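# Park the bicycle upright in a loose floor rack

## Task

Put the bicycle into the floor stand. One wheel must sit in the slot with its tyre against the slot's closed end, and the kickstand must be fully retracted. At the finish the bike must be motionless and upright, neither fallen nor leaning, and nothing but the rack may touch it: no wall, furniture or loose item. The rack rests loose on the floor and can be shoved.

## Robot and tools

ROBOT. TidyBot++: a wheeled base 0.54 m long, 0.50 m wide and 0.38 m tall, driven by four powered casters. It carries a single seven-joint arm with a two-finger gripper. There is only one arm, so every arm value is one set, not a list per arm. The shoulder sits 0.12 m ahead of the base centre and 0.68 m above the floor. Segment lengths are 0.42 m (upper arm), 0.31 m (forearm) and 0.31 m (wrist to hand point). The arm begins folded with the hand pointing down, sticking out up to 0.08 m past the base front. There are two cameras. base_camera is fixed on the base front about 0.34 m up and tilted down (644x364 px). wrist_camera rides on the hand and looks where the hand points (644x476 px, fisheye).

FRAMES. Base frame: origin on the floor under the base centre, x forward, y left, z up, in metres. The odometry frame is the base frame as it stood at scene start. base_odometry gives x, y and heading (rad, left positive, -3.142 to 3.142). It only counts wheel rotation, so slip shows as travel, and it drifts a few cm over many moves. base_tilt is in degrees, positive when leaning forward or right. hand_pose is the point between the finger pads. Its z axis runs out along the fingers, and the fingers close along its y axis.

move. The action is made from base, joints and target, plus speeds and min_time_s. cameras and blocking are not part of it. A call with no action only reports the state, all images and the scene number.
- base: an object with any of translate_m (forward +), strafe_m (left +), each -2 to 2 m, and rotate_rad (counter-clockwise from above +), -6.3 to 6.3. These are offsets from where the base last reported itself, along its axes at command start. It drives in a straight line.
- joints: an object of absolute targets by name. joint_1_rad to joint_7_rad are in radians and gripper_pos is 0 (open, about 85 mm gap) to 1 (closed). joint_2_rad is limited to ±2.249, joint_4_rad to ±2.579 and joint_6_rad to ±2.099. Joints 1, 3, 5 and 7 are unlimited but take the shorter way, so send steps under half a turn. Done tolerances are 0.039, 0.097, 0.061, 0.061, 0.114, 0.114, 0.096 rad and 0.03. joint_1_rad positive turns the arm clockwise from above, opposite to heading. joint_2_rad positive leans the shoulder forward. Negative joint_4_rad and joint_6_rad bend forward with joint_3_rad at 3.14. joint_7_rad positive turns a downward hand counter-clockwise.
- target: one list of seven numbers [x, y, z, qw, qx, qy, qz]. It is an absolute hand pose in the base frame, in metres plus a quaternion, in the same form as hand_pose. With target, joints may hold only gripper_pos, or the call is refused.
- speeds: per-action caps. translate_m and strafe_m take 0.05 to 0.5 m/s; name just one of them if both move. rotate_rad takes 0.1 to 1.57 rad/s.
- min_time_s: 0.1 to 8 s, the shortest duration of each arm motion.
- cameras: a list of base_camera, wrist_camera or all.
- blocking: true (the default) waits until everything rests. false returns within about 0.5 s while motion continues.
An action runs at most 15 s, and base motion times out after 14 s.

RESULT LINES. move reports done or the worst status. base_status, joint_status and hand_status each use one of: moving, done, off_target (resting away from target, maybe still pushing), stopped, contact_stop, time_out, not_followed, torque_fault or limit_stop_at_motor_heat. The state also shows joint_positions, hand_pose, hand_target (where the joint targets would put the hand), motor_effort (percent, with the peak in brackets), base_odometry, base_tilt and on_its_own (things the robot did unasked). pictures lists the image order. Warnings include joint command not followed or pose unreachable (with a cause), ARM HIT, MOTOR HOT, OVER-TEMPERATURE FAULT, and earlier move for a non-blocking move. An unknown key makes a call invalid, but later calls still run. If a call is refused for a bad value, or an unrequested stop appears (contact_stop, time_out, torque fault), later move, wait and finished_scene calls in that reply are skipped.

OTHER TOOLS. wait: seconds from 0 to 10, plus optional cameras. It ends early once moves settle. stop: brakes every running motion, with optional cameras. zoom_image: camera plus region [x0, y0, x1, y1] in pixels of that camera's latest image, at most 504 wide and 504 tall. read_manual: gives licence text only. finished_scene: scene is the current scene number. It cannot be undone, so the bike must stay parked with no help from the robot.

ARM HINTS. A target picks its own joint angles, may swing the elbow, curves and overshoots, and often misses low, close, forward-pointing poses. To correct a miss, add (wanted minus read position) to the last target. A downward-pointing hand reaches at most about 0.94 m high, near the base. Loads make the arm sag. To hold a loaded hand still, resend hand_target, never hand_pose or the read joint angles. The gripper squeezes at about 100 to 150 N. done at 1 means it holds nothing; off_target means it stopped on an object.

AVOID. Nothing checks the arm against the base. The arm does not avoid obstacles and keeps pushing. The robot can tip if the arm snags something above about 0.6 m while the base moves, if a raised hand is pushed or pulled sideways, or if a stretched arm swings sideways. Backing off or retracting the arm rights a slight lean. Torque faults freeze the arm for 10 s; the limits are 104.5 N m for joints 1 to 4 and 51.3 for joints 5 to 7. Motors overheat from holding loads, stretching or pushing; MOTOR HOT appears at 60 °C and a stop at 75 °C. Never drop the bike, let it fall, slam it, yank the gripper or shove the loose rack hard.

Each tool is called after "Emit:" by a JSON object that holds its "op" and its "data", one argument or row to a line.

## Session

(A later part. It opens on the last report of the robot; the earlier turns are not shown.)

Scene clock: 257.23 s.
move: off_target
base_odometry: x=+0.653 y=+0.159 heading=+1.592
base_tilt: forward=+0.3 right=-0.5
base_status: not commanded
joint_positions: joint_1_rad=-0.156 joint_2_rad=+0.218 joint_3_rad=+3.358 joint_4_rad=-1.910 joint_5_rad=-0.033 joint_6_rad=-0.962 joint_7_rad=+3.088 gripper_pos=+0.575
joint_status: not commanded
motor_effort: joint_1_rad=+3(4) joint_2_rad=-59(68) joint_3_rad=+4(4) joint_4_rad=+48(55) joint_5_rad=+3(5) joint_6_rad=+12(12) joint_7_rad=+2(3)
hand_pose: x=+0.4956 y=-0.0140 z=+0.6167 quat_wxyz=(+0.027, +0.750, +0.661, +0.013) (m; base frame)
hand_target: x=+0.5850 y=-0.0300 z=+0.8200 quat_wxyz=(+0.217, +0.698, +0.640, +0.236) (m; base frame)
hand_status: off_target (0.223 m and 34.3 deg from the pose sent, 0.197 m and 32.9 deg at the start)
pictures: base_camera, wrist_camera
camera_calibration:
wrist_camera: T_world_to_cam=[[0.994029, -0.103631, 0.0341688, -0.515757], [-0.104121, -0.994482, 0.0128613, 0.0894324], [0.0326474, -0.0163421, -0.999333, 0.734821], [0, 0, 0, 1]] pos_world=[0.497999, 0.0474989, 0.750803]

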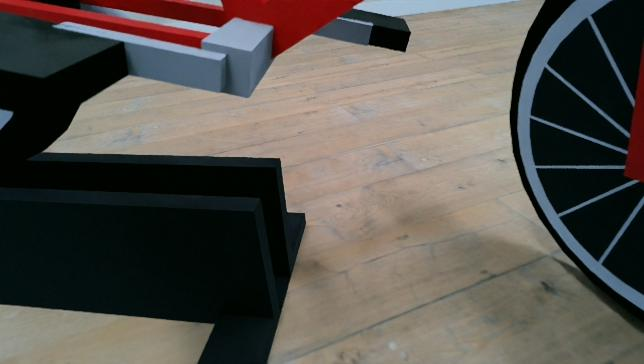

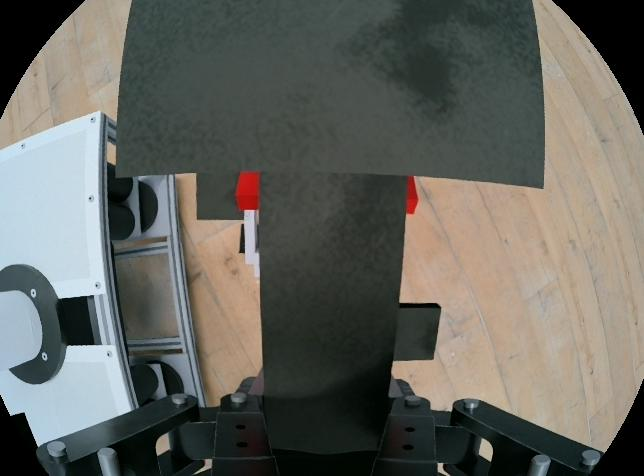

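Emit:
{"op": "move", "data": {
  "target": [0.615, -0.03, 0.75, 0.20, 0.70, 0.645, 0.22],
  "min_time_s": 1.5,
  "cameras": ["all"]
}}

Emit:
{"op": "zoom_image", "data": {
  "camera": "base_camera",
  "region": [0, 0, 300, 300]
}}

Scene clock: 259.73 s.
move: off_target
base_odometry: x=+0.653 y=+0.159 heading=+1.593
base_tilt: forward=+0.2 right=-0.5
base_status: not commanded
joint_positions: joint_1_rad=+0.076 joint_2_rad=+0.218 joint_3_rad=+3.109 joint_4_rad=-1.944 joint_5_rad=-0.082 joint_6_rad=-0.887 joint_7_rad=+3.133 gripper_pos=+0.575
joint_status: not commanded
motor_effort: joint_1_rad=+6(8) joint_2_rad=-46(59) joint_3_rad=+5(6) joint_4_rad=+41(48) joint_5_rad=+4(5) joint_6_rad=+21(22) joint_7_rad=+3(4)
hand_pose: x=+0.5007 y=+0.0048 z=+0.6085 quat_wxyz=(+0.008, +0.741, +0.669, +0.059) (m; base frame)
hand_target: x=+0.6150 y=-0.0300 z=+0.7500 quat_wxyz=(+0.201, +0.702, +0.647, +0.221) (m; base frame)
hand_status: off_target (0.185 m and 29.4 deg from the pose sent, 0.180 m and 31.6 deg at the start)
pictures: base_camera, wrist_camera
camera_calibration:
wrist_camera: T_world_to_cam=[[0.994254, -0.0821632, 0.0686199, -0.539782], [-0.076762, -0.993997, -0.0779529, 0.15025], [0.0746129, 0.0722376, -0.994593, 0.702514], [0, 0, 0, 1]] pos_world=[0.495797, 0.0542503, 0.747467]

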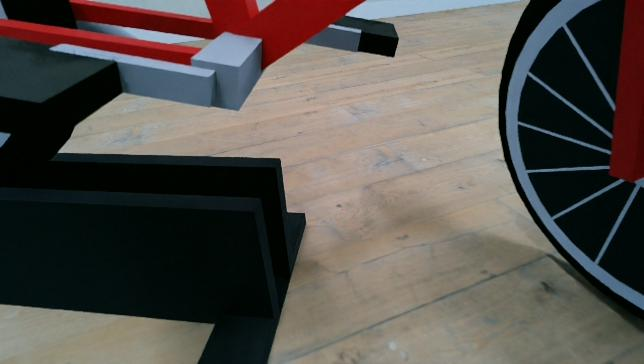

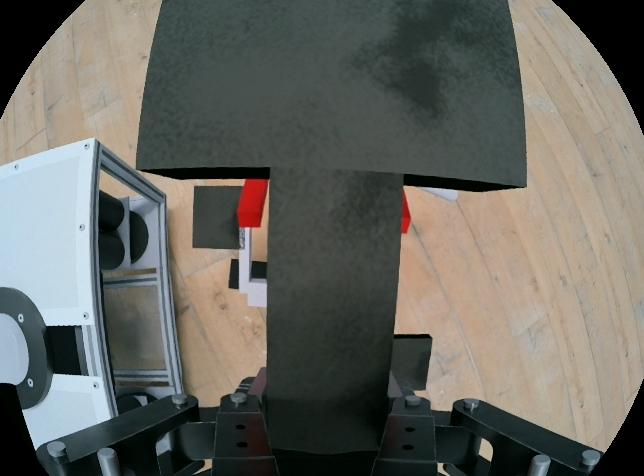

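Scaled by 1.680.

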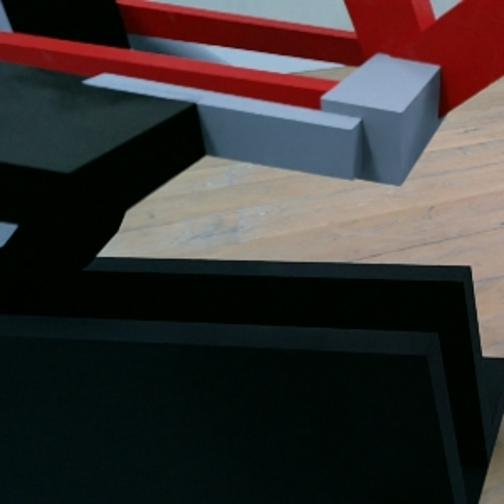

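Emit:
{"op": "move", "data": {
  "base": {"strafe_m": -0.04},
  "target": [0.615, -0.03, 0.72, 0.13, 0.715, 0.664, 0.14],
  "min_time_s": 1.5,
  "cameras": ["all"]
}}

Emit:
{"op": "zoom_image", "data": {
  "camera": "base_camera",
  "region": [0, 0, 300, 300]
}}

Scene clock: 262.67 s.
move: off_target
base_odometry: x=+0.692 y=+0.160 heading=+1.593
base_tilt: forward=+0.2 right=-0.5
base_status: done
joint_positions: joint_1_rad=+0.186 joint_2_rad=+0.369 joint_3_rad=+2.973 joint_4_rad=-1.864 joint_5_rad=-0.120 joint_6_rad=-0.938 joint_7_rad=+3.126 gripper_pos=+0.575
joint_status: not commanded
motor_effort: joint_1_rad=+4(9) joint_2_rad=-54(55) joint_3_rad=+1(7) joint_4_rad=+41(42) joint_5_rad=+16(22) joint_6_rad=+16(22) joint_7_rad=+16(17)
hand_pose: x=+0.5103 y=+0.0267 z=+0.5759 quat_wxyz=(-0.065, +0.745, +0.663, +0.046) (m; base frame)
hand_target: x=+0.6150 y=-0.0300 z=+0.7200 quat_wxyz=(+0.131, +0.719, +0.668, +0.141) (m; base frame)
hand_status: off_target (0.187 m and 25.1 deg from the pose sent, 0.163 m and 17.1 deg at the start)
pictures: base_camera, wrist_camera
camera_calibration:
wrist_camera: T_world_to_cam=[[0.994587, -0.0882045, -0.0549285, -0.474117], [-0.0959162, -0.982637, -0.158825, 0.226261], [-0.0399656, 0.163234, -0.985778, 0.718684], [0, 0, 0, 1]] pos_world=[0.521975, 0.0631996, 0.718356]

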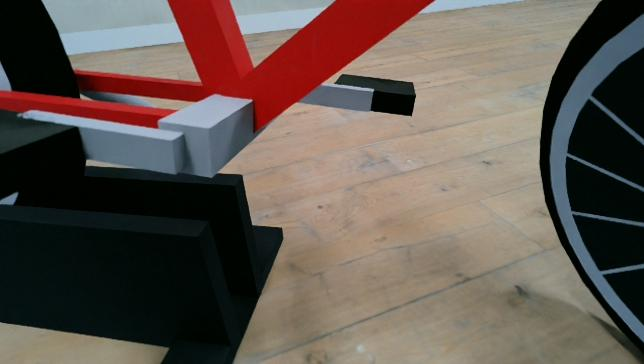

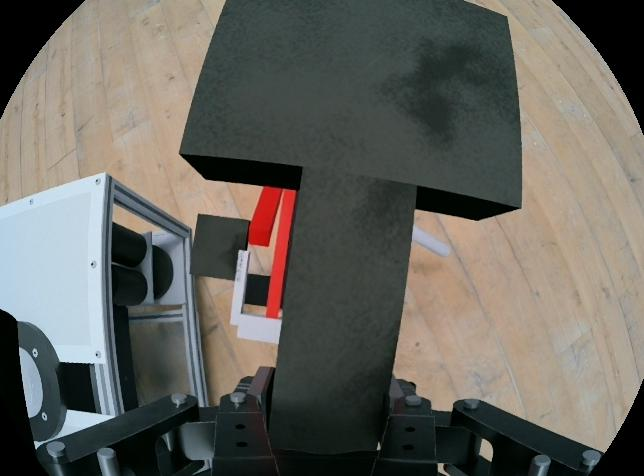

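Scaled by 1.680.

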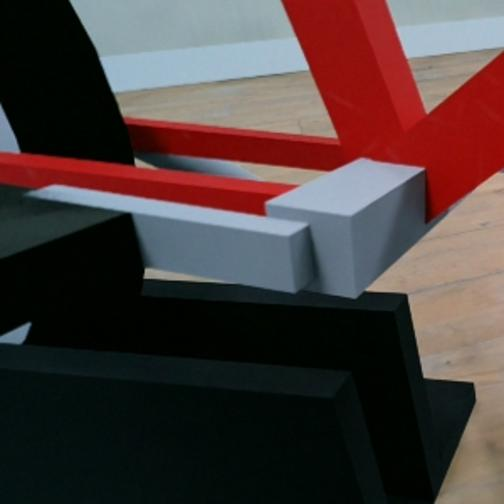

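Emit:
{"op": "move", "data": {
  "target": [0.57, 0.0, 0.60, 0.06, 0.722, 0.675, 0.065],
  "min_time_s": 1.5,
  "cameras": ["all"]
}}

Emit:
{"op": "zoom_image", "data": {
  "camera": "base_camera",
  "region": [0, 0, 300, 300]
}}

Scene clock: 265.47 s.
move: off_target
base_odometry: x=+0.692 y=+0.160 heading=+1.593
base_tilt: forward=+0.2 right=-0.5
base_status: not commanded
joint_positions: joint_1_rad=+0.227 joint_2_rad=+0.383 joint_3_rad=+2.851 joint_4_rad=-1.864 joint_5_rad=+0.003 joint_6_rad=-0.933 joint_7_rad=+2.961 gripper_pos=+0.575
joint_status: not commanded
motor_effort: joint_1_rad=+1(5) joint_2_rad=-32(54) joint_3_rad=-2(2) joint_4_rad=+21(40) joint_5_rad=+17(18) joint_6_rad=+8(16) joint_7_rad=+13(16)
hand_pose: x=+0.5072 y=+0.0300 z=+0.5722 quat_wxyz=(-0.048, +0.751, +0.658, +0.024) (m; base frame)
hand_target: x=+0.5700 y=+0.0000 z=+0.6000 quat_wxyz=(+0.060, +0.728, +0.680, +0.066) (m; base frame)
hand_status: off_target (0.075 m and 13.9 deg from the pose sent, 0.070 m and 14.8 deg at the start)
pictures: base_camera, wrist_camera
camera_calibration:
wrist_camera: T_world_to_cam=[[0.99234, -0.106465, -0.0626697, -0.464792], [-0.112551, -0.988263, -0.103287, 0.205493], [-0.0509377, 0.10955, -0.992675, 0.725455], [0, 0, 0, 1]] pos_world=[0.521313, 0.0741241, 0.712237]

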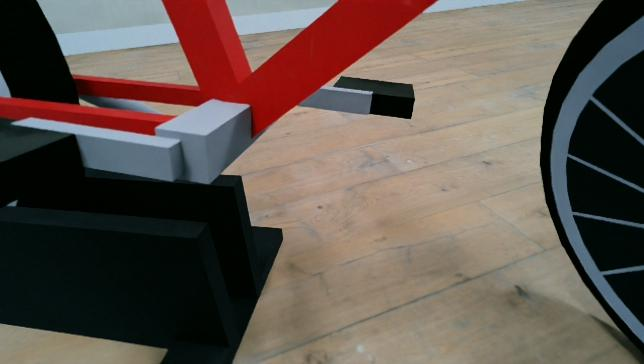

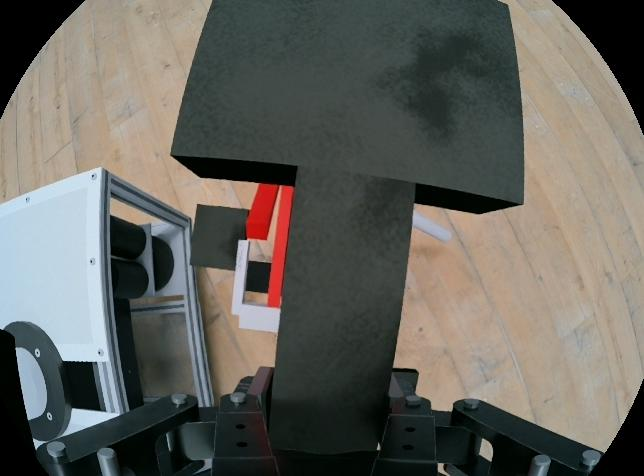

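Scaled by 1.680.

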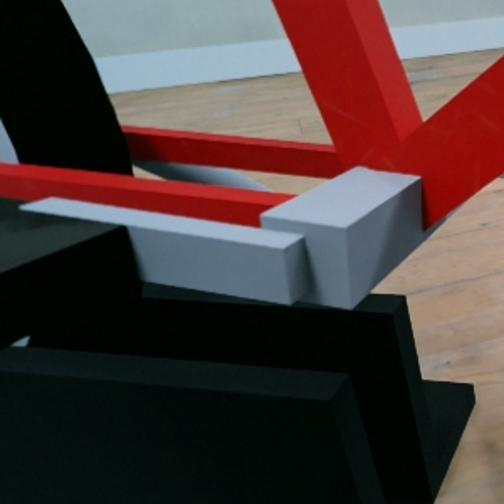

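Emit:
{"op": "move", "data": {
  "target": [0.55, 0.0, 0.51, 0.02, 0.725, 0.688, 0.02],
  "min_time_s": 1.5,
  "cameras": ["all"]
}}

Emit:
{"op": "zoom_image", "data": {
  "camera": "base_camera",
  "region": [0, 0, 300, 300]
}}

Scene clock: 268.03 s.
move: off_target
base_odometry: x=+0.692 y=+0.160 heading=+1.593
base_tilt: forward=+0.2 right=-0.5
base_status: not commanded
joint_positions: joint_1_rad=+0.254 joint_2_rad=+0.396 joint_3_rad=+2.765 joint_4_rad=-1.864 joint_5_rad=+0.101 joint_6_rad=-0.926 joint_7_rad=+2.840 gripper_pos=+0.575
joint_status: not commanded
motor_effort: joint_1_rad=+0(1) joint_2_rad=-3(32) joint_3_rad=+2(2) joint_4_rad=+4(21) joint_5_rad=+24(25) joint_6_rad=+19(20) joint_7_rad=+14(14)
hand_pose: x=+0.5088 y=+0.0302 z=+0.5696 quat_wxyz=(-0.030, +0.756, +0.654, +0.011) (m; base frame)
hand_target: x=+0.5500 y=+0.0000 z=+0.5100 quat_wxyz=(+0.020, +0.725, +0.688, +0.020) (m; base frame)
hand_status: off_target (0.078 m and 7.8 deg from the pose sent, 0.081 m and 9.1 deg at the start)
pictures: base_camera, wrist_camera
camera_calibration:
wrist_camera: T_world_to_cam=[[0.991452, -0.11922, -0.0529971, -0.471187], [-0.122342, -0.990661, -0.0601996, 0.186044], [-0.0453252, 0.0661688, -0.996778, 0.723692], [0, 0, 0, 1]] pos_world=[0.522722, 0.0802455, 0.707589]

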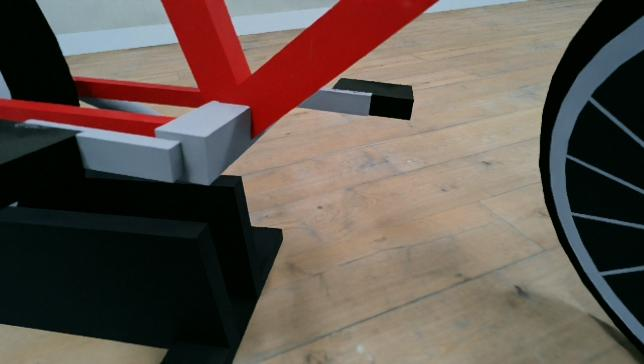

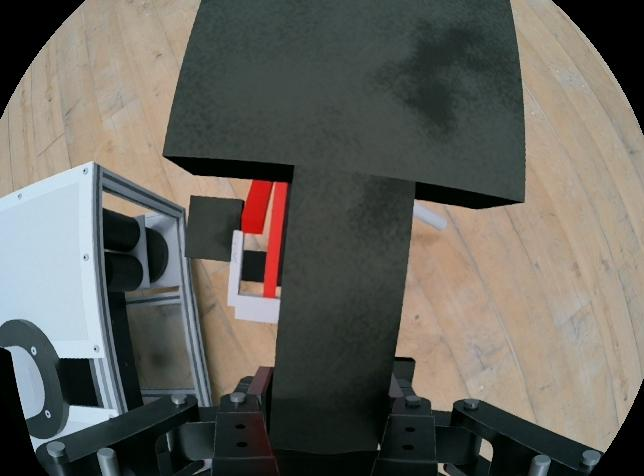

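Scaled by 1.680.

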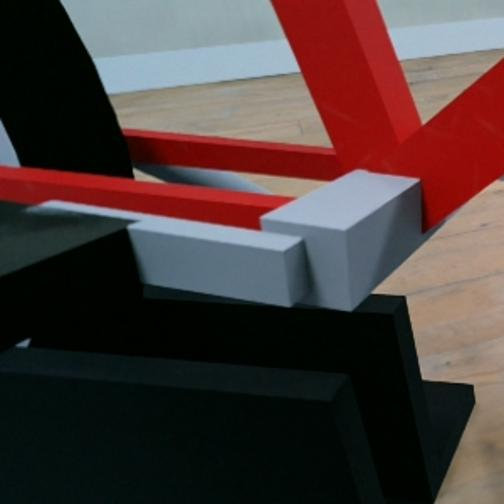

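Emit:
{"op": "move", "data": {
  "base": {"strafe_m": -0.06},
  "speeds": {"strafe_m": 0.15},
  "cameras": ["base_camera"]
}}

Scene clock: 271.33 s.
move: done
base_odometry: x=+0.752 y=+0.162 heading=+1.593
base_tilt: forward=+0.2 right=-0.5
base_status: done
joint_positions: joint_1_rad=+0.221 joint_2_rad=+0.413 joint_3_rad=+2.700 joint_4_rad=-1.858 joint_5_rad=+0.079 joint_6_rad=-0.906 joint_7_rad=+2.799 gripper_pos=+0.575
joint_status: not commanded
motor_effort: joint_1_rad=+8(9) joint_2_rad=-4(6) joint_3_rad=+10(12) joint_4_rad=+4(6) joint_5_rad=+42(44) joint_6_rad=+18(20) joint_7_rad=+21(22)
hand_pose: x=+0.5098 y=+0.0770 z=+0.5690 quat_wxyz=(-0.047, +0.743, +0.667, +0.029) (m; base frame)
hand_target: x=+0.5500 y=+0.0000 z=+0.5100 quat_wxyz=(+0.020, +0.725, +0.688, +0.020) (m; base frame)
hand_status: not commanded
pictures: base_camera

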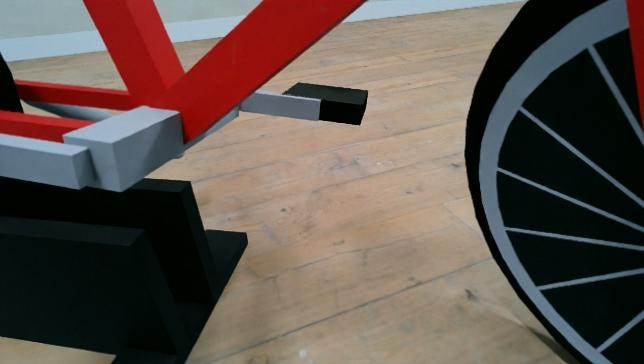

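Emit:
{"op": "move", "data": {
  "base": {"strafe_m": 0.05},
  "speeds": {"strafe_m": 0.15}
}}

Emit:
{"op": "move", "data": {
  "target": [0.51, 0.035, 0.565, 0, 0.735, 0.678, 0]
}}

Emit:
{"op": "move", "data": {
  "joints": {"gripper_pos": 0.3},
  "cameras": ["all"]
}}

Scene clock: 272.93 s.
move: done
base_odometry: x=+0.702 y=+0.160 heading=+1.593
base_tilt: forward=+0.2 right=-0.5
base_status: done
joint_positions: joint_1_rad=+0.265 joint_2_rad=+0.403 joint_3_rad=+2.725 joint_4_rad=-1.862 joint_5_rad=+0.137 joint_6_rad=-0.910 joint_7_rad=+2.799 gripper_pos=+0.575
joint_status: not commanded
motor_effort: joint_1_rad=+0(7) joint_2_rad=-1(6) joint_3_rad=+3(10) joint_4_rad=+7(11) joint_5_rad=+24(42) joint_6_rad=+25(32) joint_7_rad=+13(22)
hand_pose: x=+0.5144 y=+0.0345 z=+0.5690 quat_wxyz=(-0.020, +0.754, +0.657, +0.015) (m; base frame)
hand_target: x=+0.5500 y=+0.0000 z=+0.5100 quat_wxyz=(+0.020, +0.725, +0.688, +0.020) (m; base frame)
hand_status: not commanded
pictures: none

Scene clock: 273.97 s.
move: done
base_odometry: x=+0.702 y=+0.160 heading=+1.593
base_tilt: forward=+0.2 right=-0.5
base_status: not commanded
joint_positions: joint_1_rad=+0.194 joint_2_rad=+0.387 joint_3_rad=+2.800 joint_4_rad=-1.866 joint_5_rad=+0.117 joint_6_rad=-0.917 joint_7_rad=+2.799 gripper_pos=+0.575
joint_status: not commanded
motor_effort: joint_1_rad=-3(3) joint_2_rad=-16(17) joint_3_rad=-3(3) joint_4_rad=+13(14) joint_5_rad=+17(25) joint_6_rad=+15(27) joint_7_rad=+12(14)
hand_pose: x=+0.5113 y=+0.0358 z=+0.5704 quat_wxyz=(-0.015, +0.757, +0.653, +0.007) (m; base frame)
hand_target: x=+0.5100 y=+0.0350 z=+0.5650 quat_wxyz=(+0.000, +0.735, +0.678, +0.000) (m; base frame)
hand_status: done (0.006 m and 4.3 deg from the pose sent, 0.006 m and 4.4 deg at the start)
pictures: none

Scene clock: 274.93 s.
move: done
base_odometry: x=+0.702 y=+0.160 heading=+1.593
base_tilt: forward=+0.2 right=-0.5
base_status: not commanded
joint_positions: joint_1_rad=+0.161 joint_2_rad=+0.390 joint_3_rad=+2.801 joint_4_rad=-1.869 joint_5_rad=+0.174 joint_6_rad=-0.891 joint_7_rad=+2.817 gripper_pos=+0.300
joint_status: all done
motor_effort: joint_1_rad=+0(4) joint_2_rad=-22(23) joint_3_rad=-2(4) joint_4_rad=+14(16) joint_5_rad=+2(17) joint_6_rad=+3(16) joint_7_rad=+1(12)
hand_pose: x=+0.5191 y=+0.0370 z=+0.5682 quat_wxyz=(+0.009, +0.728, +0.685, +0.006) (m; base frame)
hand_target: x=+0.5100 y=+0.0350 z=+0.5650 quat_wxyz=(+0.000, +0.735, +0.678, +0.000) (m; base frame)
hand_status: not commanded
pictures: base_camera, wrist_camera
camera_calibration:
wrist_camera: T_world_to_cam=[[0.999204, -0.0397308, -0.00345797, -0.515853], [-0.0397319, -0.99921, -0.000262917, 0.11744], [-0.0034448, 0.0004001, -0.999994, 0.704879], [0, 0, 0, 1]] pos_world=[0.522537, 0.09657, 0.703121]

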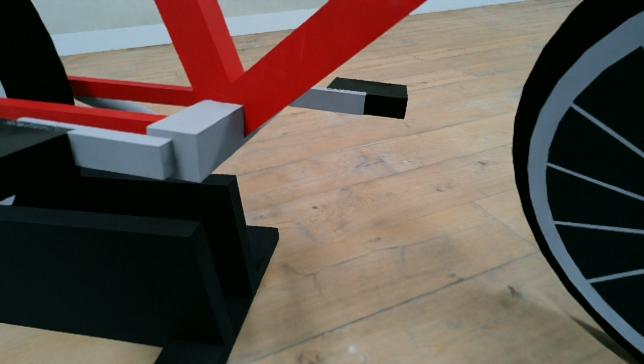

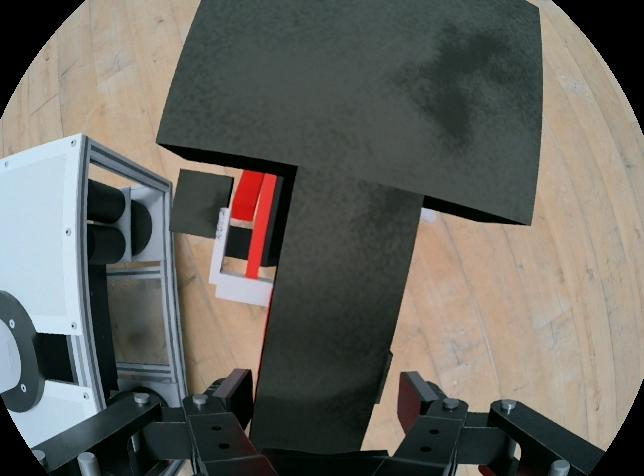

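Emit:
{"op": "move", "data": {
  "joints": {"gripper_pos": 0}
}}

Emit:
{"op": "move", "data": {
  "target": [0.50, 0.06, 0.77, 0, 0.721, 0.693, 0]
}}

Emit:
{"op": "move", "data": {
  "base": {"translate_m": -0.15, "strafe_m": 0.35},
  "cameras": ["all"]
}}

Emit:
{"op": "zoom_image", "data": {
  "camera": "base_camera",
  "region": [100, 0, 500, 300]
}}

Scene clock: 276.10 s.
move: done
base_odometry: x=+0.702 y=+0.160 heading=+1.593
base_tilt: forward=+0.2 right=-0.5
base_status: not commanded
joint_positions: joint_1_rad=+0.161 joint_2_rad=+0.390 joint_3_rad=+2.801 joint_4_rad=-1.869 joint_5_rad=+0.174 joint_6_rad=-0.891 joint_7_rad=+2.817 gripper_pos=+0.000
joint_status: all done
motor_effort: joint_1_rad=+1(1) joint_2_rad=-20(22) joint_3_rad=-2(3) joint_4_rad=+12(13) joint_5_rad=+1(2) joint_6_rad=+0(2) joint_7_rad=+1(1)
hand_pose: x=+0.5191 y=+0.0370 z=+0.5682 quat_wxyz=(+0.009, +0.728, +0.685, +0.006) (m; base frame)
hand_target: x=+0.5100 y=+0.0350 z=+0.5650 quat_wxyz=(+0.000, +0.735, +0.678, +0.000) (m; base frame)
hand_status: not commanded
pictures: none

Scene clock: 278.10 s.
move: done
base_odometry: x=+0.702 y=+0.160 heading=+1.593
base_tilt: forward=+0.2 right=-0.5
base_status: not commanded
joint_positions: joint_1_rad=+0.014 joint_2_rad=+0.196 joint_3_rad=+2.927 joint_4_rad=-1.466 joint_5_rad=+0.070 joint_6_rad=-1.464 joint_7_rad=+2.840 gripper_pos=+0.000
joint_status: not commanded
motor_effort: joint_1_rad=+0(1) joint_2_rad=-19(24) joint_3_rad=-1(3) joint_4_rad=+16(16) joint_5_rad=+1(2) joint_6_rad=+0(1) joint_7_rad=+1(1)
hand_pose: x=+0.5128 y=+0.0548 z=+0.7564 quat_wxyz=(+0.017, +0.741, +0.671, +0.001) (m; base frame)
hand_target: x=+0.5000 y=+0.0600 z=+0.7700 quat_wxyz=(+0.000, +0.721, +0.693, +0.000) (m; base frame)
hand_status: done (0.019 m and 3.9 deg from the pose sent, 0.204 m and 1.7 deg at the start)
pictures: none

Scene clock: 280.20 s.
move: done
base_odometry: x=+0.355 y=+0.002 heading=+1.593
base_tilt: forward=+0.2 right=-0.5
base_status: done
joint_positions: joint_1_rad=+0.000 joint_2_rad=+0.195 joint_3_rad=+2.936 joint_4_rad=-1.465 joint_5_rad=+0.063 joint_6_rad=-1.468 joint_7_rad=+2.840 gripper_pos=+0.000
joint_status: not commanded
motor_effort: joint_1_rad=+0(2) joint_2_rad=-19(22) joint_3_rad=-1(2) joint_4_rad=+15(16) joint_5_rad=+1(2) joint_6_rad=+0(1) joint_7_rad=+1(1)
hand_pose: x=+0.5115 y=+0.0589 z=+0.7573 quat_wxyz=(+0.015, +0.740, +0.673, +0.002) (m; base frame)
hand_target: x=+0.5000 y=+0.0600 z=+0.7700 quat_wxyz=(+0.000, +0.721, +0.693, +0.000) (m; base frame)
hand_status: not commanded
pictures: base_camera, wrist_camera
camera_calibration:
wrist_camera: T_world_to_cam=[[0.997321, -0.0731444, 0.000160647, -0.506567], [-0.0731402, -0.997236, 0.0130925, 0.145868], [-0.000797437, -0.0130691, -0.999914, 0.893311], [0, 0, 0, 1]] pos_world=[0.516592, 0.120087, 0.891406]

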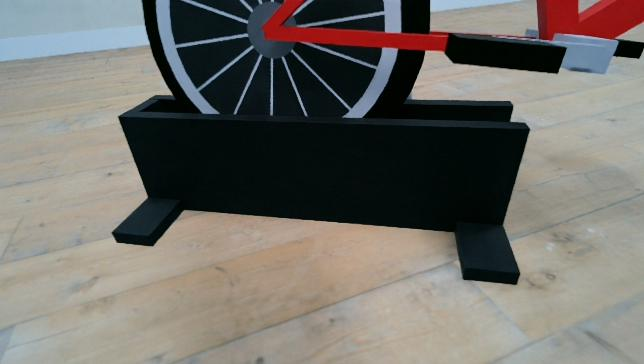

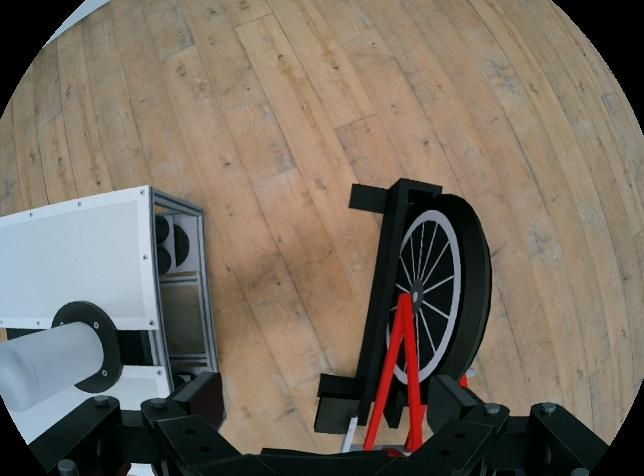

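Scaled by 1.260.

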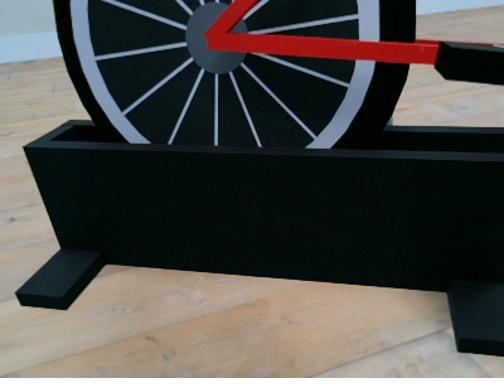

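Emit:
{"op": "move", "data": {
  "base": {"translate_m": 0.1, "strafe_m": -0.38},
  "cameras": ["all"]
}}

Scene clock: 283.37 s.
move: done
base_odometry: x=+0.733 y=+0.111 heading=+1.593
base_tilt: forward=+0.2 right=-0.5
base_status: done
joint_positions: joint_1_rad=+0.004 joint_2_rad=+0.194 joint_3_rad=+2.940 joint_4_rad=-1.465 joint_5_rad=+0.061 joint_6_rad=-1.469 joint_7_rad=+2.840 gripper_pos=+0.000
joint_status: not commanded
motor_effort: joint_1_rad=+0(3) joint_2_rad=-19(21) joint_3_rad=-1(2) joint_4_rad=+15(16) joint_5_rad=+1(2) joint_6_rad=+0(1) joint_7_rad=+1(1)
hand_pose: x=+0.5117 y=+0.0563 z=+0.7578 quat_wxyz=(+0.014, +0.742, +0.670, +0.002) (m; base frame)
hand_target: x=+0.5000 y=+0.0600 z=+0.7700 quat_wxyz=(+0.000, +0.721, +0.693, +0.000) (m; base frame)
hand_status: not commanded
pictures: base_camera, wrist_camera
camera_calibration:
wrist_camera: T_world_to_cam=[[0.99671, -0.0810477, 0.000525613, -0.50636], [-0.0810479, -0.996632, 0.0124606, 0.147763], [-0.000486057, -0.0124622, -0.999922, 0.893653], [0, 0, 0, 1]] pos_world=[0.517104, 0.117363, 0.892009]

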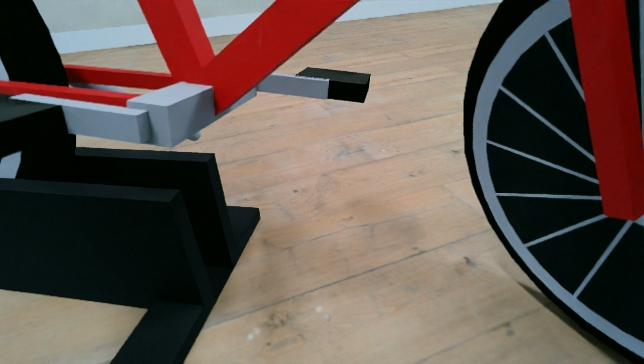

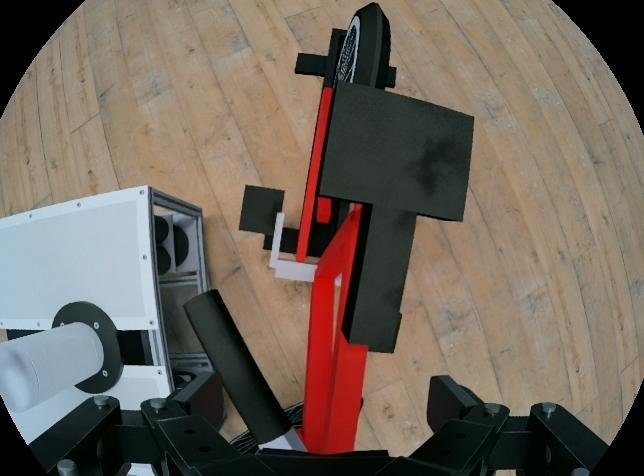

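Emit:
{"op": "move", "data": {
  "target": [0.575, 0.07, 0.64, -0.062, 0.781, 0.617, -0.078],
  "cameras": ["wrist_camera"]
}}

Scene clock: 286.10 s.
move: done
base_odometry: x=+0.733 y=+0.111 heading=+1.593
base_tilt: forward=+0.2 right=-0.5
base_status: not commanded
joint_positions: joint_1_rad=+0.004 joint_2_rad=+0.561 joint_3_rad=+2.910 joint_4_rad=-1.336 joint_5_rad=+0.064 joint_6_rad=-1.469 joint_7_rad=+2.747 gripper_pos=+0.000
joint_status: not commanded
motor_effort: joint_1_rad=+1(1) joint_2_rad=-28(30) joint_3_rad=-2(2) joint_4_rad=+13(16) joint_5_rad=+0(1) joint_6_rad=-2(3) joint_7_rad=+1(1)
hand_pose: x=+0.5642 y=+0.0736 z=+0.6394 quat_wxyz=(-0.076, +0.762, +0.638, -0.079) (m; base frame)
hand_target: x=+0.5750 y=+0.0700 z=+0.6400 quat_wxyz=(-0.062, +0.781, +0.617, -0.078) (m; base frame)
hand_status: done (0.011 m and 3.6 deg from the pose sent, 0.134 m and 14.8 deg at the start)
pictures: wrist_camera
camera_calibration:
wrist_camera: T_world_to_cam=[[0.959052, -0.151604, -0.239241, -0.377523], [-0.152543, -0.988188, 0.0147001, 0.209008], [-0.238643, 0.0223962, -0.970849, 0.88868], [0, 0, 0, 1]] pos_world=[0.606025, 0.129402, 0.769383]

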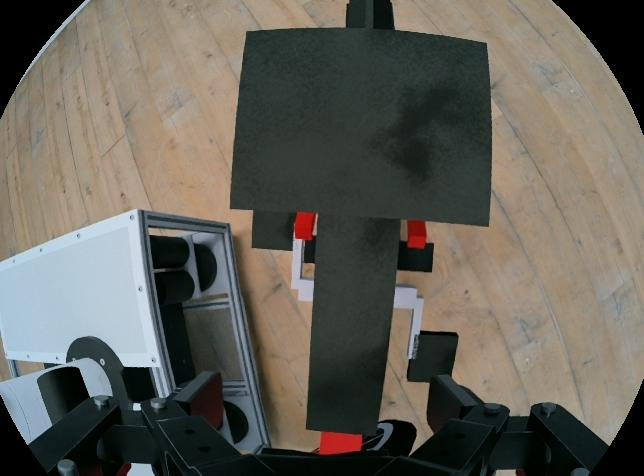

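Emit:
{"op": "move", "data": {
  "target": [0.55, 0.075, 0.49, -0.062, 0.785, 0.613, -0.078]
}}

Emit:
{"op": "move", "data": {
  "joints": {"gripper_pos": 1},
  "cameras": ["wrist_camera"]
}}

Scene clock: 288.13 s.
move: done
base_odometry: x=+0.733 y=+0.111 heading=+1.593
base_tilt: forward=+0.2 right=-0.5
base_status: not commanded
joint_positions: joint_1_rad=+0.030 joint_2_rad=+0.643 joint_3_rad=+2.864 joint_4_rad=-1.557 joint_5_rad=+0.136 joint_6_rad=-1.125 joint_7_rad=+2.658 gripper_pos=+0.000
joint_status: not commanded
motor_effort: joint_1_rad=+0(1) joint_2_rad=-15(30) joint_3_rad=-2(3) joint_4_rad=+6(14) joint_5_rad=+1(1) joint_6_rad=+1(3) joint_7_rad=+1(1)
hand_pose: x=+0.5640 y=+0.0750 z=+0.5358 quat_wxyz=(-0.055, +0.774, +0.628, -0.061) (m; base frame)
hand_target: x=+0.5500 y=+0.0750 z=+0.4900 quat_wxyz=(-0.062, +0.784, +0.612, -0.078) (m; base frame)
hand_status: done (0.048 m and 3.0 deg from the pose sent, 0.150 m and 4.2 deg at the start)
pictures: none

Scene clock: 289.23 s.
move: off_target
base_odometry: x=+0.733 y=+0.111 heading=+1.593
base_tilt: forward=+0.2 right=-0.5
base_status: not commanded
joint_positions: joint_1_rad=+0.031 joint_2_rad=+0.632 joint_3_rad=+2.858 joint_4_rad=-1.568 joint_5_rad=+0.137 joint_6_rad=-1.124 joint_7_rad=+2.654 gripper_pos=+0.385
joint_status: gripper_pos off_target (ended at +0.385, target +1.000)
motor_effort: joint_1_rad=-1(1) joint_2_rad=-14(15) joint_3_rad=-1(2) joint_4_rad=+7(10) joint_5_rad=+2(3) joint_6_rad=+6(7) joint_7_rad=+1(2)
hand_pose: x=+0.5604 y=+0.0763 z=+0.5387 quat_wxyz=(-0.055, +0.773, +0.629, -0.061) (m; base frame)
hand_target: x=+0.5500 y=+0.0750 z=+0.4900 quat_wxyz=(-0.062, +0.784, +0.612, -0.078) (m; base frame)
hand_status: not commanded
pictures: wrist_camera
camera_calibration:
wrist_camera: T_world_to_cam=[[0.96579, -0.18179, -0.184939, -0.428274], [-0.181718, -0.983195, 0.0174852, 0.227104], [-0.18501, 0.0167196, -0.982594, 0.766667], [0, 0, 0, 1]] pos_world=[0.596733, 0.132613, 0.670147]

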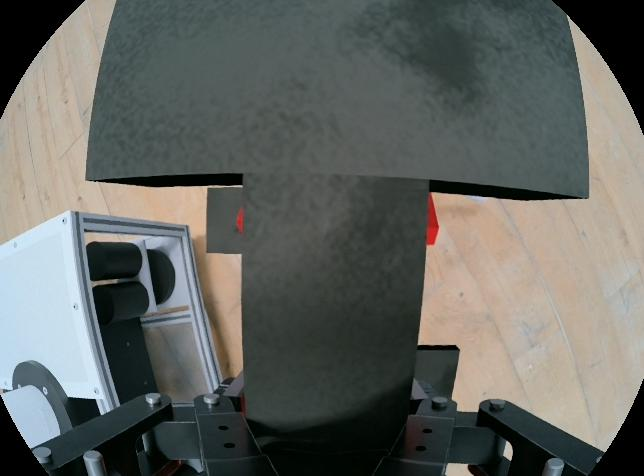

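Emit:
{"op": "move", "data": {
  "target": [0.50, 0.06, 0.56, 0.03, 0.785, 0.615, 0.038],
  "min_time_s": 2,
  "cameras": ["all"]
}}

Scene clock: 292.67 s.
move: done
base_odometry: x=+0.733 y=+0.111 heading=+1.593
base_tilt: forward=+0.2 right=-0.5
base_status: not commanded
joint_positions: joint_1_rad=+0.046 joint_2_rad=+0.410 joint_3_rad=+2.846 joint_4_rad=-2.013 joint_5_rad=+0.117 joint_6_rad=-0.792 joint_7_rad=+2.579 gripper_pos=+0.564
joint_status: not commanded
on_its_own: gripper_pos moved +0.179 toward your old target +1.000
motor_effort: joint_1_rad=+3(4) joint_2_rad=-30(35) joint_3_rad=+0(3) joint_4_rad=+15(20) joint_5_rad=+14(18) joint_6_rad=+0(6) joint_7_rad=+10(15)
hand_pose: x=+0.4635 y=+0.0732 z=+0.5267 quat_wxyz=(-0.027, +0.789, +0.614, -0.018) (m; base frame)
hand_target: x=+0.5000 y=+0.0600 z=+0.5600 quat_wxyz=(+0.030, +0.786, +0.616, +0.038) (m; base frame)
hand_status: done (0.051 m and 9.1 deg from the pose sent, 0.066 m and 15.1 deg at the start)
pictures: base_camera, wrist_camera
camera_calibration:
wrist_camera: T_world_to_cam=[[0.970744, -0.22375, -0.0871296, -0.388204], [-0.225436, -0.974208, -0.00989878, 0.24058], [-0.0826675, 0.0292514, -0.996148, 0.695819], [0, 0, 0, 1]] pos_world=[0.488603, 0.127161, 0.661696]

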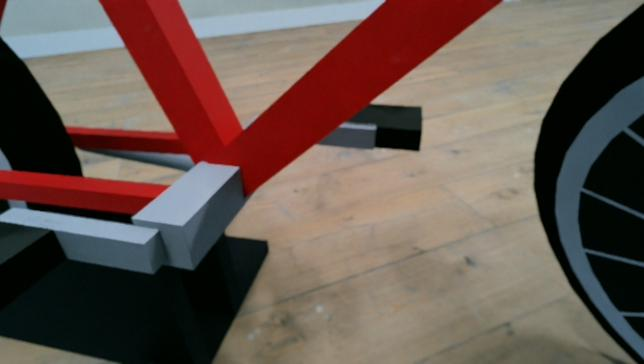

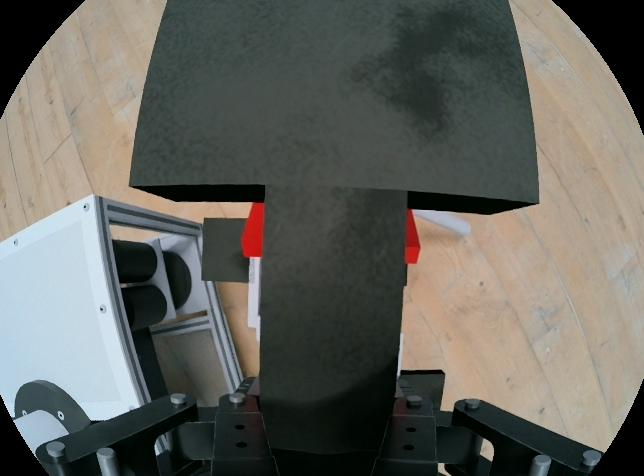

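Emit:
{"op": "move", "data": {
  "base": {"strafe_m": 0.09},
  "speeds": {"strafe_m": 0.1},
  "cameras": ["base_camera"]
}}

Scene clock: 304.00 s.
move: done
base_odometry: x=+0.643 y=+0.109 heading=+1.593
base_tilt: forward=+0.2 right=-0.5
base_status: done
joint_positions: joint_1_rad=+0.089 joint_2_rad=+0.414 joint_3_rad=+2.865 joint_4_rad=-2.034 joint_5_rad=+0.220 joint_6_rad=-0.766 joint_7_rad=+2.579 gripper_pos=+0.572
joint_status: not commanded
motor_effort: joint_1_rad=-3(6) joint_2_rad=-32(37) joint_3_rad=-6(9) joint_4_rad=+18(25) joint_5_rad=-10(13) joint_6_rad=+0(4) joint_7_rad=-6(10)
hand_pose: x=+0.4694 y=+0.0304 z=+0.5201 quat_wxyz=(+0.007, +0.784, +0.621, -0.030) (m; base frame)
hand_target: x=+0.5000 y=+0.0600 z=+0.5600 quat_wxyz=(+0.030, +0.786, +0.616, +0.038) (m; base frame)
hand_status: not commanded
pictures: base_camera

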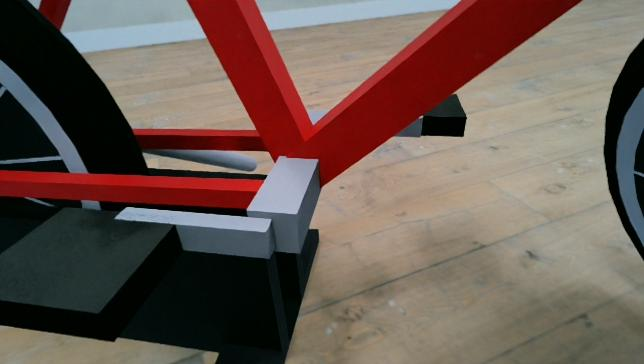

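Emit:
{"op": "move", "data": {
  "target": [0.475, 0.03, 0.525, 0.0, 0.785, 0.62, 0]
}}

Emit:
{"op": "move", "data": {
  "joints": {"gripper_pos": 0}
}}

Emit:
{"op": "move", "data": {
  "target": [0.46, 0.03, 0.77, 0, 0.721, 0.693, 0]
}}

Emit:
{"op": "move", "data": {
  "base": {"translate_m": -0.12, "strafe_m": 0.4},
  "cameras": ["all"]
}}

Emit:
{"op": "zoom_image", "data": {
  "camera": "base_camera",
  "region": [100, 0, 500, 300]
}}

Scene clock: 305.80 s.
move: done
base_odometry: x=+0.643 y=+0.109 heading=+1.593
base_tilt: forward=+0.2 right=-0.5
base_status: not commanded
joint_positions: joint_1_rad=+0.142 joint_2_rad=+0.415 joint_3_rad=+2.835 joint_4_rad=-2.041 joint_5_rad=+0.219 joint_6_rad=-0.764 joint_7_rad=+2.585 gripper_pos=+0.572
joint_status: not commanded
motor_effort: joint_1_rad=+2(4) joint_2_rad=-24(33) joint_3_rad=-1(7) joint_4_rad=+13(19) joint_5_rad=-4(11) joint_6_rad=+2(4) joint_7_rad=-4(8)
hand_pose: x=+0.4672 y=+0.0234 z=+0.5194 quat_wxyz=(+0.001, +0.790, +0.613, -0.028) (m; base frame)
hand_target: x=+0.4750 y=+0.0300 z=+0.5250 quat_wxyz=(+0.000, +0.785, +0.620, +0.000) (m; base frame)
hand_status: done (0.012 m and 3.4 deg from the pose sent, 0.007 m and 3.6 deg at the start)
pictures: none

Scene clock: 306.90 s.
move: done
base_odometry: x=+0.643 y=+0.109 heading=+1.593
base_tilt: forward=+0.2 right=-0.5
base_status: not commanded
joint_positions: joint_1_rad=+0.158 joint_2_rad=+0.413 joint_3_rad=+2.835 joint_4_rad=-2.041 joint_5_rad=+0.203 joint_6_rad=-0.754 joint_7_rad=+2.585 gripper_pos=+0.000
joint_status: all done
motor_effort: joint_1_rad=+0(3) joint_2_rad=-20(26) joint_3_rad=-2(3) joint_4_rad=+9(14) joint_5_rad=+0(5) joint_6_rad=-2(3) joint_7_rad=+1(4)
hand_pose: x=+0.4698 y=+0.0217 z=+0.5200 quat_wxyz=(-0.002, +0.798, +0.602, -0.021) (m; base frame)
hand_target: x=+0.4750 y=+0.0300 z=+0.5250 quat_wxyz=(+0.000, +0.785, +0.620, +0.000) (m; base frame)
hand_status: not commanded
pictures: none

Scene clock: 308.97 s.
move: done
base_odometry: x=+0.643 y=+0.109 heading=+1.593
base_tilt: forward=+0.2 right=-0.5
base_status: not commanded
joint_positions: joint_1_rad=+0.010 joint_2_rad=+0.086 joint_3_rad=+3.031 joint_4_rad=-1.589 joint_5_rad=+0.043 joint_6_rad=-1.447 joint_7_rad=+2.936 gripper_pos=+0.000
joint_status: not commanded
motor_effort: joint_1_rad=+1(1) joint_2_rad=-16(22) joint_3_rad=-1(2) joint_4_rad=+14(16) joint_5_rad=+0(2) joint_6_rad=+0(3) joint_7_rad=+1(1)
hand_pose: x=+0.4719 y=+0.0231 z=+0.7573 quat_wxyz=(+0.019, +0.741, +0.671, -0.002) (m; base frame)
hand_target: x=+0.4600 y=+0.0300 z=+0.7700 quat_wxyz=(+0.000, +0.721, +0.693, +0.000) (m; base frame)
hand_status: done (0.019 m and 4.1 deg from the pose sent, 0.250 m and 13.9 deg at the start)
pictures: none

Scene clock: 311.13 s.
move: done
base_odometry: x=+0.245 y=-0.020 heading=+1.593
base_tilt: forward=+0.2 right=-0.5
base_status: done
joint_positions: joint_1_rad=-0.002 joint_2_rad=+0.086 joint_3_rad=+3.038 joint_4_rad=-1.589 joint_5_rad=+0.036 joint_6_rad=-1.450 joint_7_rad=+2.937 gripper_pos=+0.000
joint_status: not commanded
motor_effort: joint_1_rad=+0(2) joint_2_rad=-16(17) joint_3_rad=+0(2) joint_4_rad=+16(17) joint_5_rad=+1(2) joint_6_rad=+0(1) joint_7_rad=+1(1)
hand_pose: x=+0.4708 y=+0.0266 z=+0.7573 quat_wxyz=(+0.016, +0.740, +0.672, -0.001) (m; base frame)
hand_target: x=+0.4600 y=+0.0300 z=+0.7700 quat_wxyz=(+0.000, +0.721, +0.693, +0.000) (m; base frame)
hand_status: not commanded
pictures: base_camera, wrist_camera
camera_calibration:
wrist_camera: T_world_to_cam=[[0.997195, -0.0748072, -0.00227372, -0.466309], [-0.0747504, -0.99702, 0.0190911, 0.106917], [-0.00369509, -0.0188676, -0.999815, 0.894355], [0, 0, 0, 1]] pos_world=[0.476298, 0.0885892, 0.891088]

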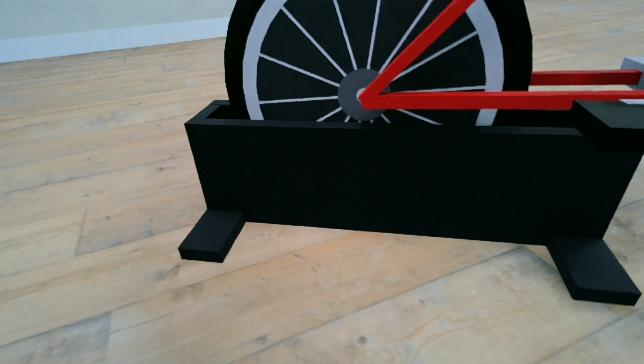

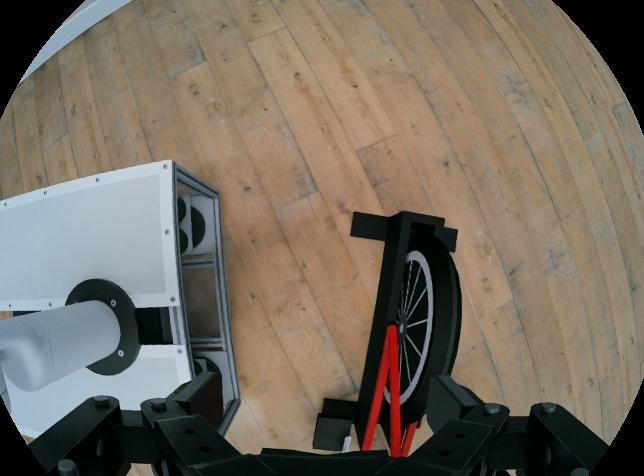

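Scaled by 1.260.

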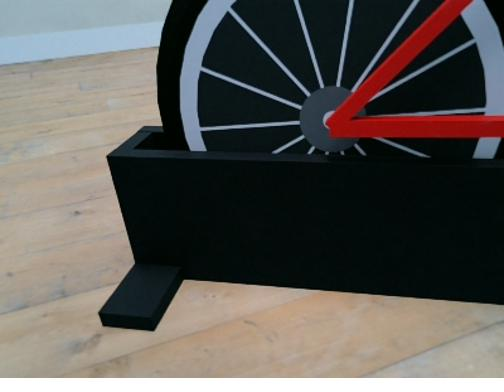

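Emit:
{"op": "move", "data": {
  "target": [0.64, 0.22, 0.30, 0, 0.707, 0.707, 0],
  "joints": {"gripper_pos": 1}
}}

Emit:
{"op": "move", "data": {
  "target": [0.66, 0.21, 0.09, 0, 0.707, 0.707, 0],
  "cameras": ["all"]
}}

Scene clock: 315.93 s.
move: done
base_odometry: x=+0.245 y=-0.020 heading=+1.593
base_tilt: forward=+0.2 right=-0.6
base_status: not commanded
joint_positions: joint_1_rad=-0.247 joint_2_rad=+1.123 joint_3_rad=+2.909 joint_4_rad=-1.401 joint_5_rad=+0.349 joint_6_rad=-0.726 joint_7_rad=+2.541 gripper_pos=+0.999
joint_status: all done
motor_effort: joint_1_rad=+1(2) joint_2_rad=-35(38) joint_3_rad=-4(4) joint_4_rad=+8(16) joint_5_rad=+1(2) joint_6_rad=-1(2) joint_7_rad=+1(1)
hand_pose: x=+0.6237 y=+0.1932 z=+0.3073 quat_wxyz=(-0.005, +0.696, +0.717, -0.034) (m; base frame)
hand_target: x=+0.6400 y=+0.2200 z=+0.3000 quat_wxyz=(+0.000, +0.707, +0.707, +0.000) (m; base frame)
hand_status: done (0.032 m and 4.3 deg from the pose sent, 0.525 m and 5.8 deg at the start)
pictures: none

Scene clock: 317.80 s.
move: done
base_odometry: x=+0.245 y=-0.020 heading=+1.593
base_tilt: forward=+0.2 right=-0.5
base_status: not commanded
joint_positions: joint_1_rad=-0.261 joint_2_rad=+1.594 joint_3_rad=+2.912 joint_4_rad=-1.032 joint_5_rad=+0.361 joint_6_rad=-0.615 joint_7_rad=+2.541 gripper_pos=+0.999
joint_status: not commanded
motor_effort: joint_1_rad=+1(1) joint_2_rad=-37(40) joint_3_rad=-3(4) joint_4_rad=+7(9) joint_5_rad=+1(2) joint_6_rad=+0(2) joint_7_rad=+1(1)
hand_pose: x=+0.6371 y=+0.2102 z=+0.0981 quat_wxyz=(-0.027, +0.718, +0.696, -0.024) (m; base frame)
hand_target: x=+0.6600 y=+0.2100 z=+0.0900 quat_wxyz=(+0.000, +0.707, +0.707, +0.000) (m; base frame)
hand_status: done (0.024 m and 4.5 deg from the pose sent, 0.221 m and 4.3 deg at the start)
pictures: base_camera, wrist_camera
camera_calibration:
wrist_camera: T_world_to_cam=[[0.995436, -0.00944599, -0.0949627, -0.623461], [-0.0102738, -0.999913, -0.00823235, 0.27713], [-0.0948767, 0.00917041, -0.995447, 0.291119], [0, 0, 0, 1]] pos_world=[0.651083, 0.268547, 0.232869]

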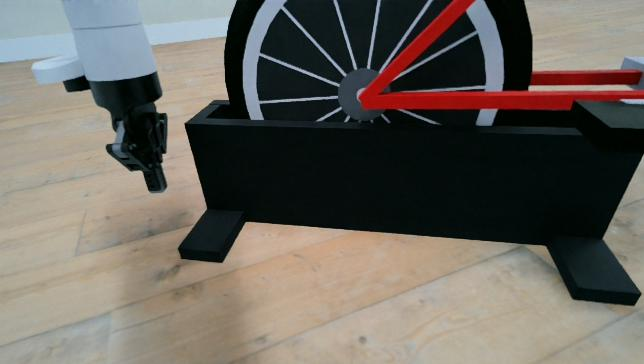

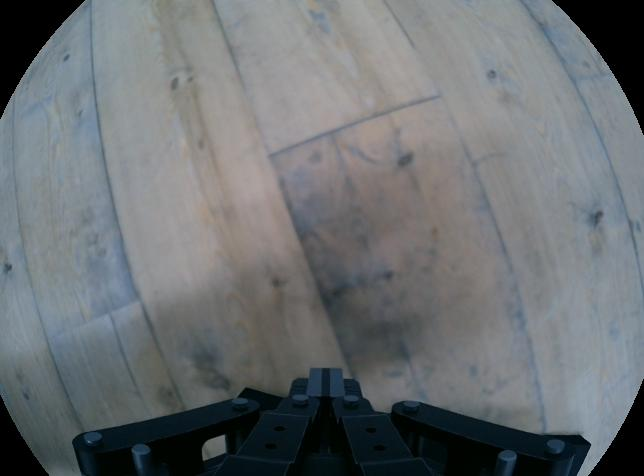

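Emit:
{"op": "move", "data": {
  "target": [0.68, 0.21, 0.08, 0, 0.707, 0.707, 0]
}}

Emit:
{"op": "move", "data": {
  "base": {"strafe_m": -0.11},
  "speeds": {"strafe_m": 0.1},
  "cameras": ["base_camera"]
}}

Emit:
{"op": "zoom_image", "data": {
  "camera": "base_camera",
  "region": [100, 0, 500, 300]
}}

Scene clock: 319.53 s.
move: done
base_odometry: x=+0.245 y=-0.020 heading=+1.593
base_tilt: forward=+0.2 right=-0.5
base_status: not commanded
joint_positions: joint_1_rad=-0.263 joint_2_rad=+1.628 joint_3_rad=+2.917 joint_4_rad=-0.900 joint_5_rad=+0.361 joint_6_rad=-0.615 joint_7_rad=+2.543 gripper_pos=+0.999
joint_status: not commanded
motor_effort: joint_1_rad=+0(2) joint_2_rad=-39(39) joint_3_rad=-3(4) joint_4_rad=+9(9) joint_5_rad=+1(1) joint_6_rad=+1(1) joint_7_rad=+1(1)
hand_pose: x=+0.6916 y=+0.2181 z=+0.0983 quat_wxyz=(-0.002, +0.726, +0.687, +0.016) (m; base frame)
hand_target: x=+0.6800 y=+0.2100 z=+0.0800 quat_wxyz=(+0.000, +0.707, +0.707, +0.000) (m; base frame)
hand_status: done (0.023 m and 3.7 deg from the pose sent, 0.047 m and 4.5 deg at the start)
pictures: none

Scene clock: 321.40 s.
move: done
base_odometry: x=+0.355 y=-0.018 heading=+1.593
base_tilt: forward=+0.2 right=-0.5
base_status: done
joint_positions: joint_1_rad=-0.323 joint_2_rad=+1.630 joint_3_rad=+2.905 joint_4_rad=-0.872 joint_5_rad=+0.353 joint_6_rad=-0.614 joint_7_rad=+2.543 gripper_pos=+0.999
joint_status: not commanded
motor_effort: joint_1_rad=+6(12) joint_2_rad=-36(39) joint_3_rad=+1(6) joint_4_rad=+7(10) joint_5_rad=+2(5) joint_6_rad=-4(9) joint_7_rad=+1(1)
hand_pose: x=+0.6895 y=+0.2631 z=+0.1036 quat_wxyz=(-0.004, +0.710, +0.704, +0.031) (m; base frame)
hand_target: x=+0.6800 y=+0.2100 z=+0.0800 quat_wxyz=(+0.000, +0.707, +0.707, +0.000) (m; base frame)
hand_status: not commanded
pictures: base_camera

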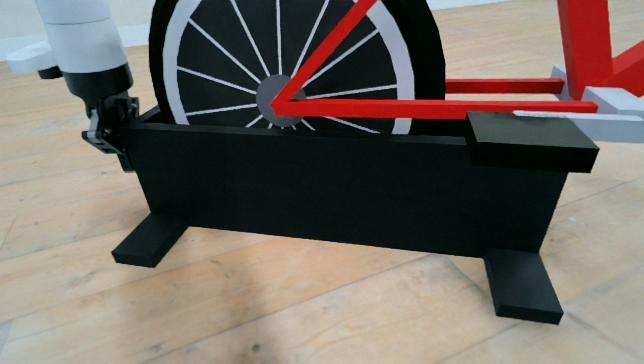

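Scaled by 1.260.

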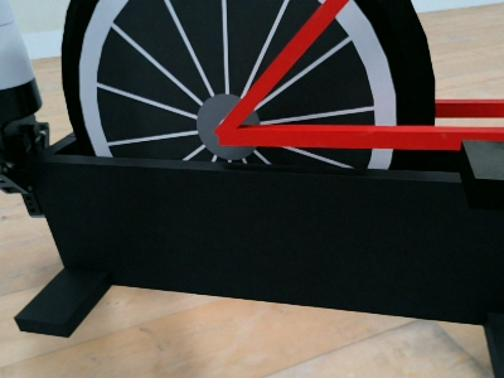

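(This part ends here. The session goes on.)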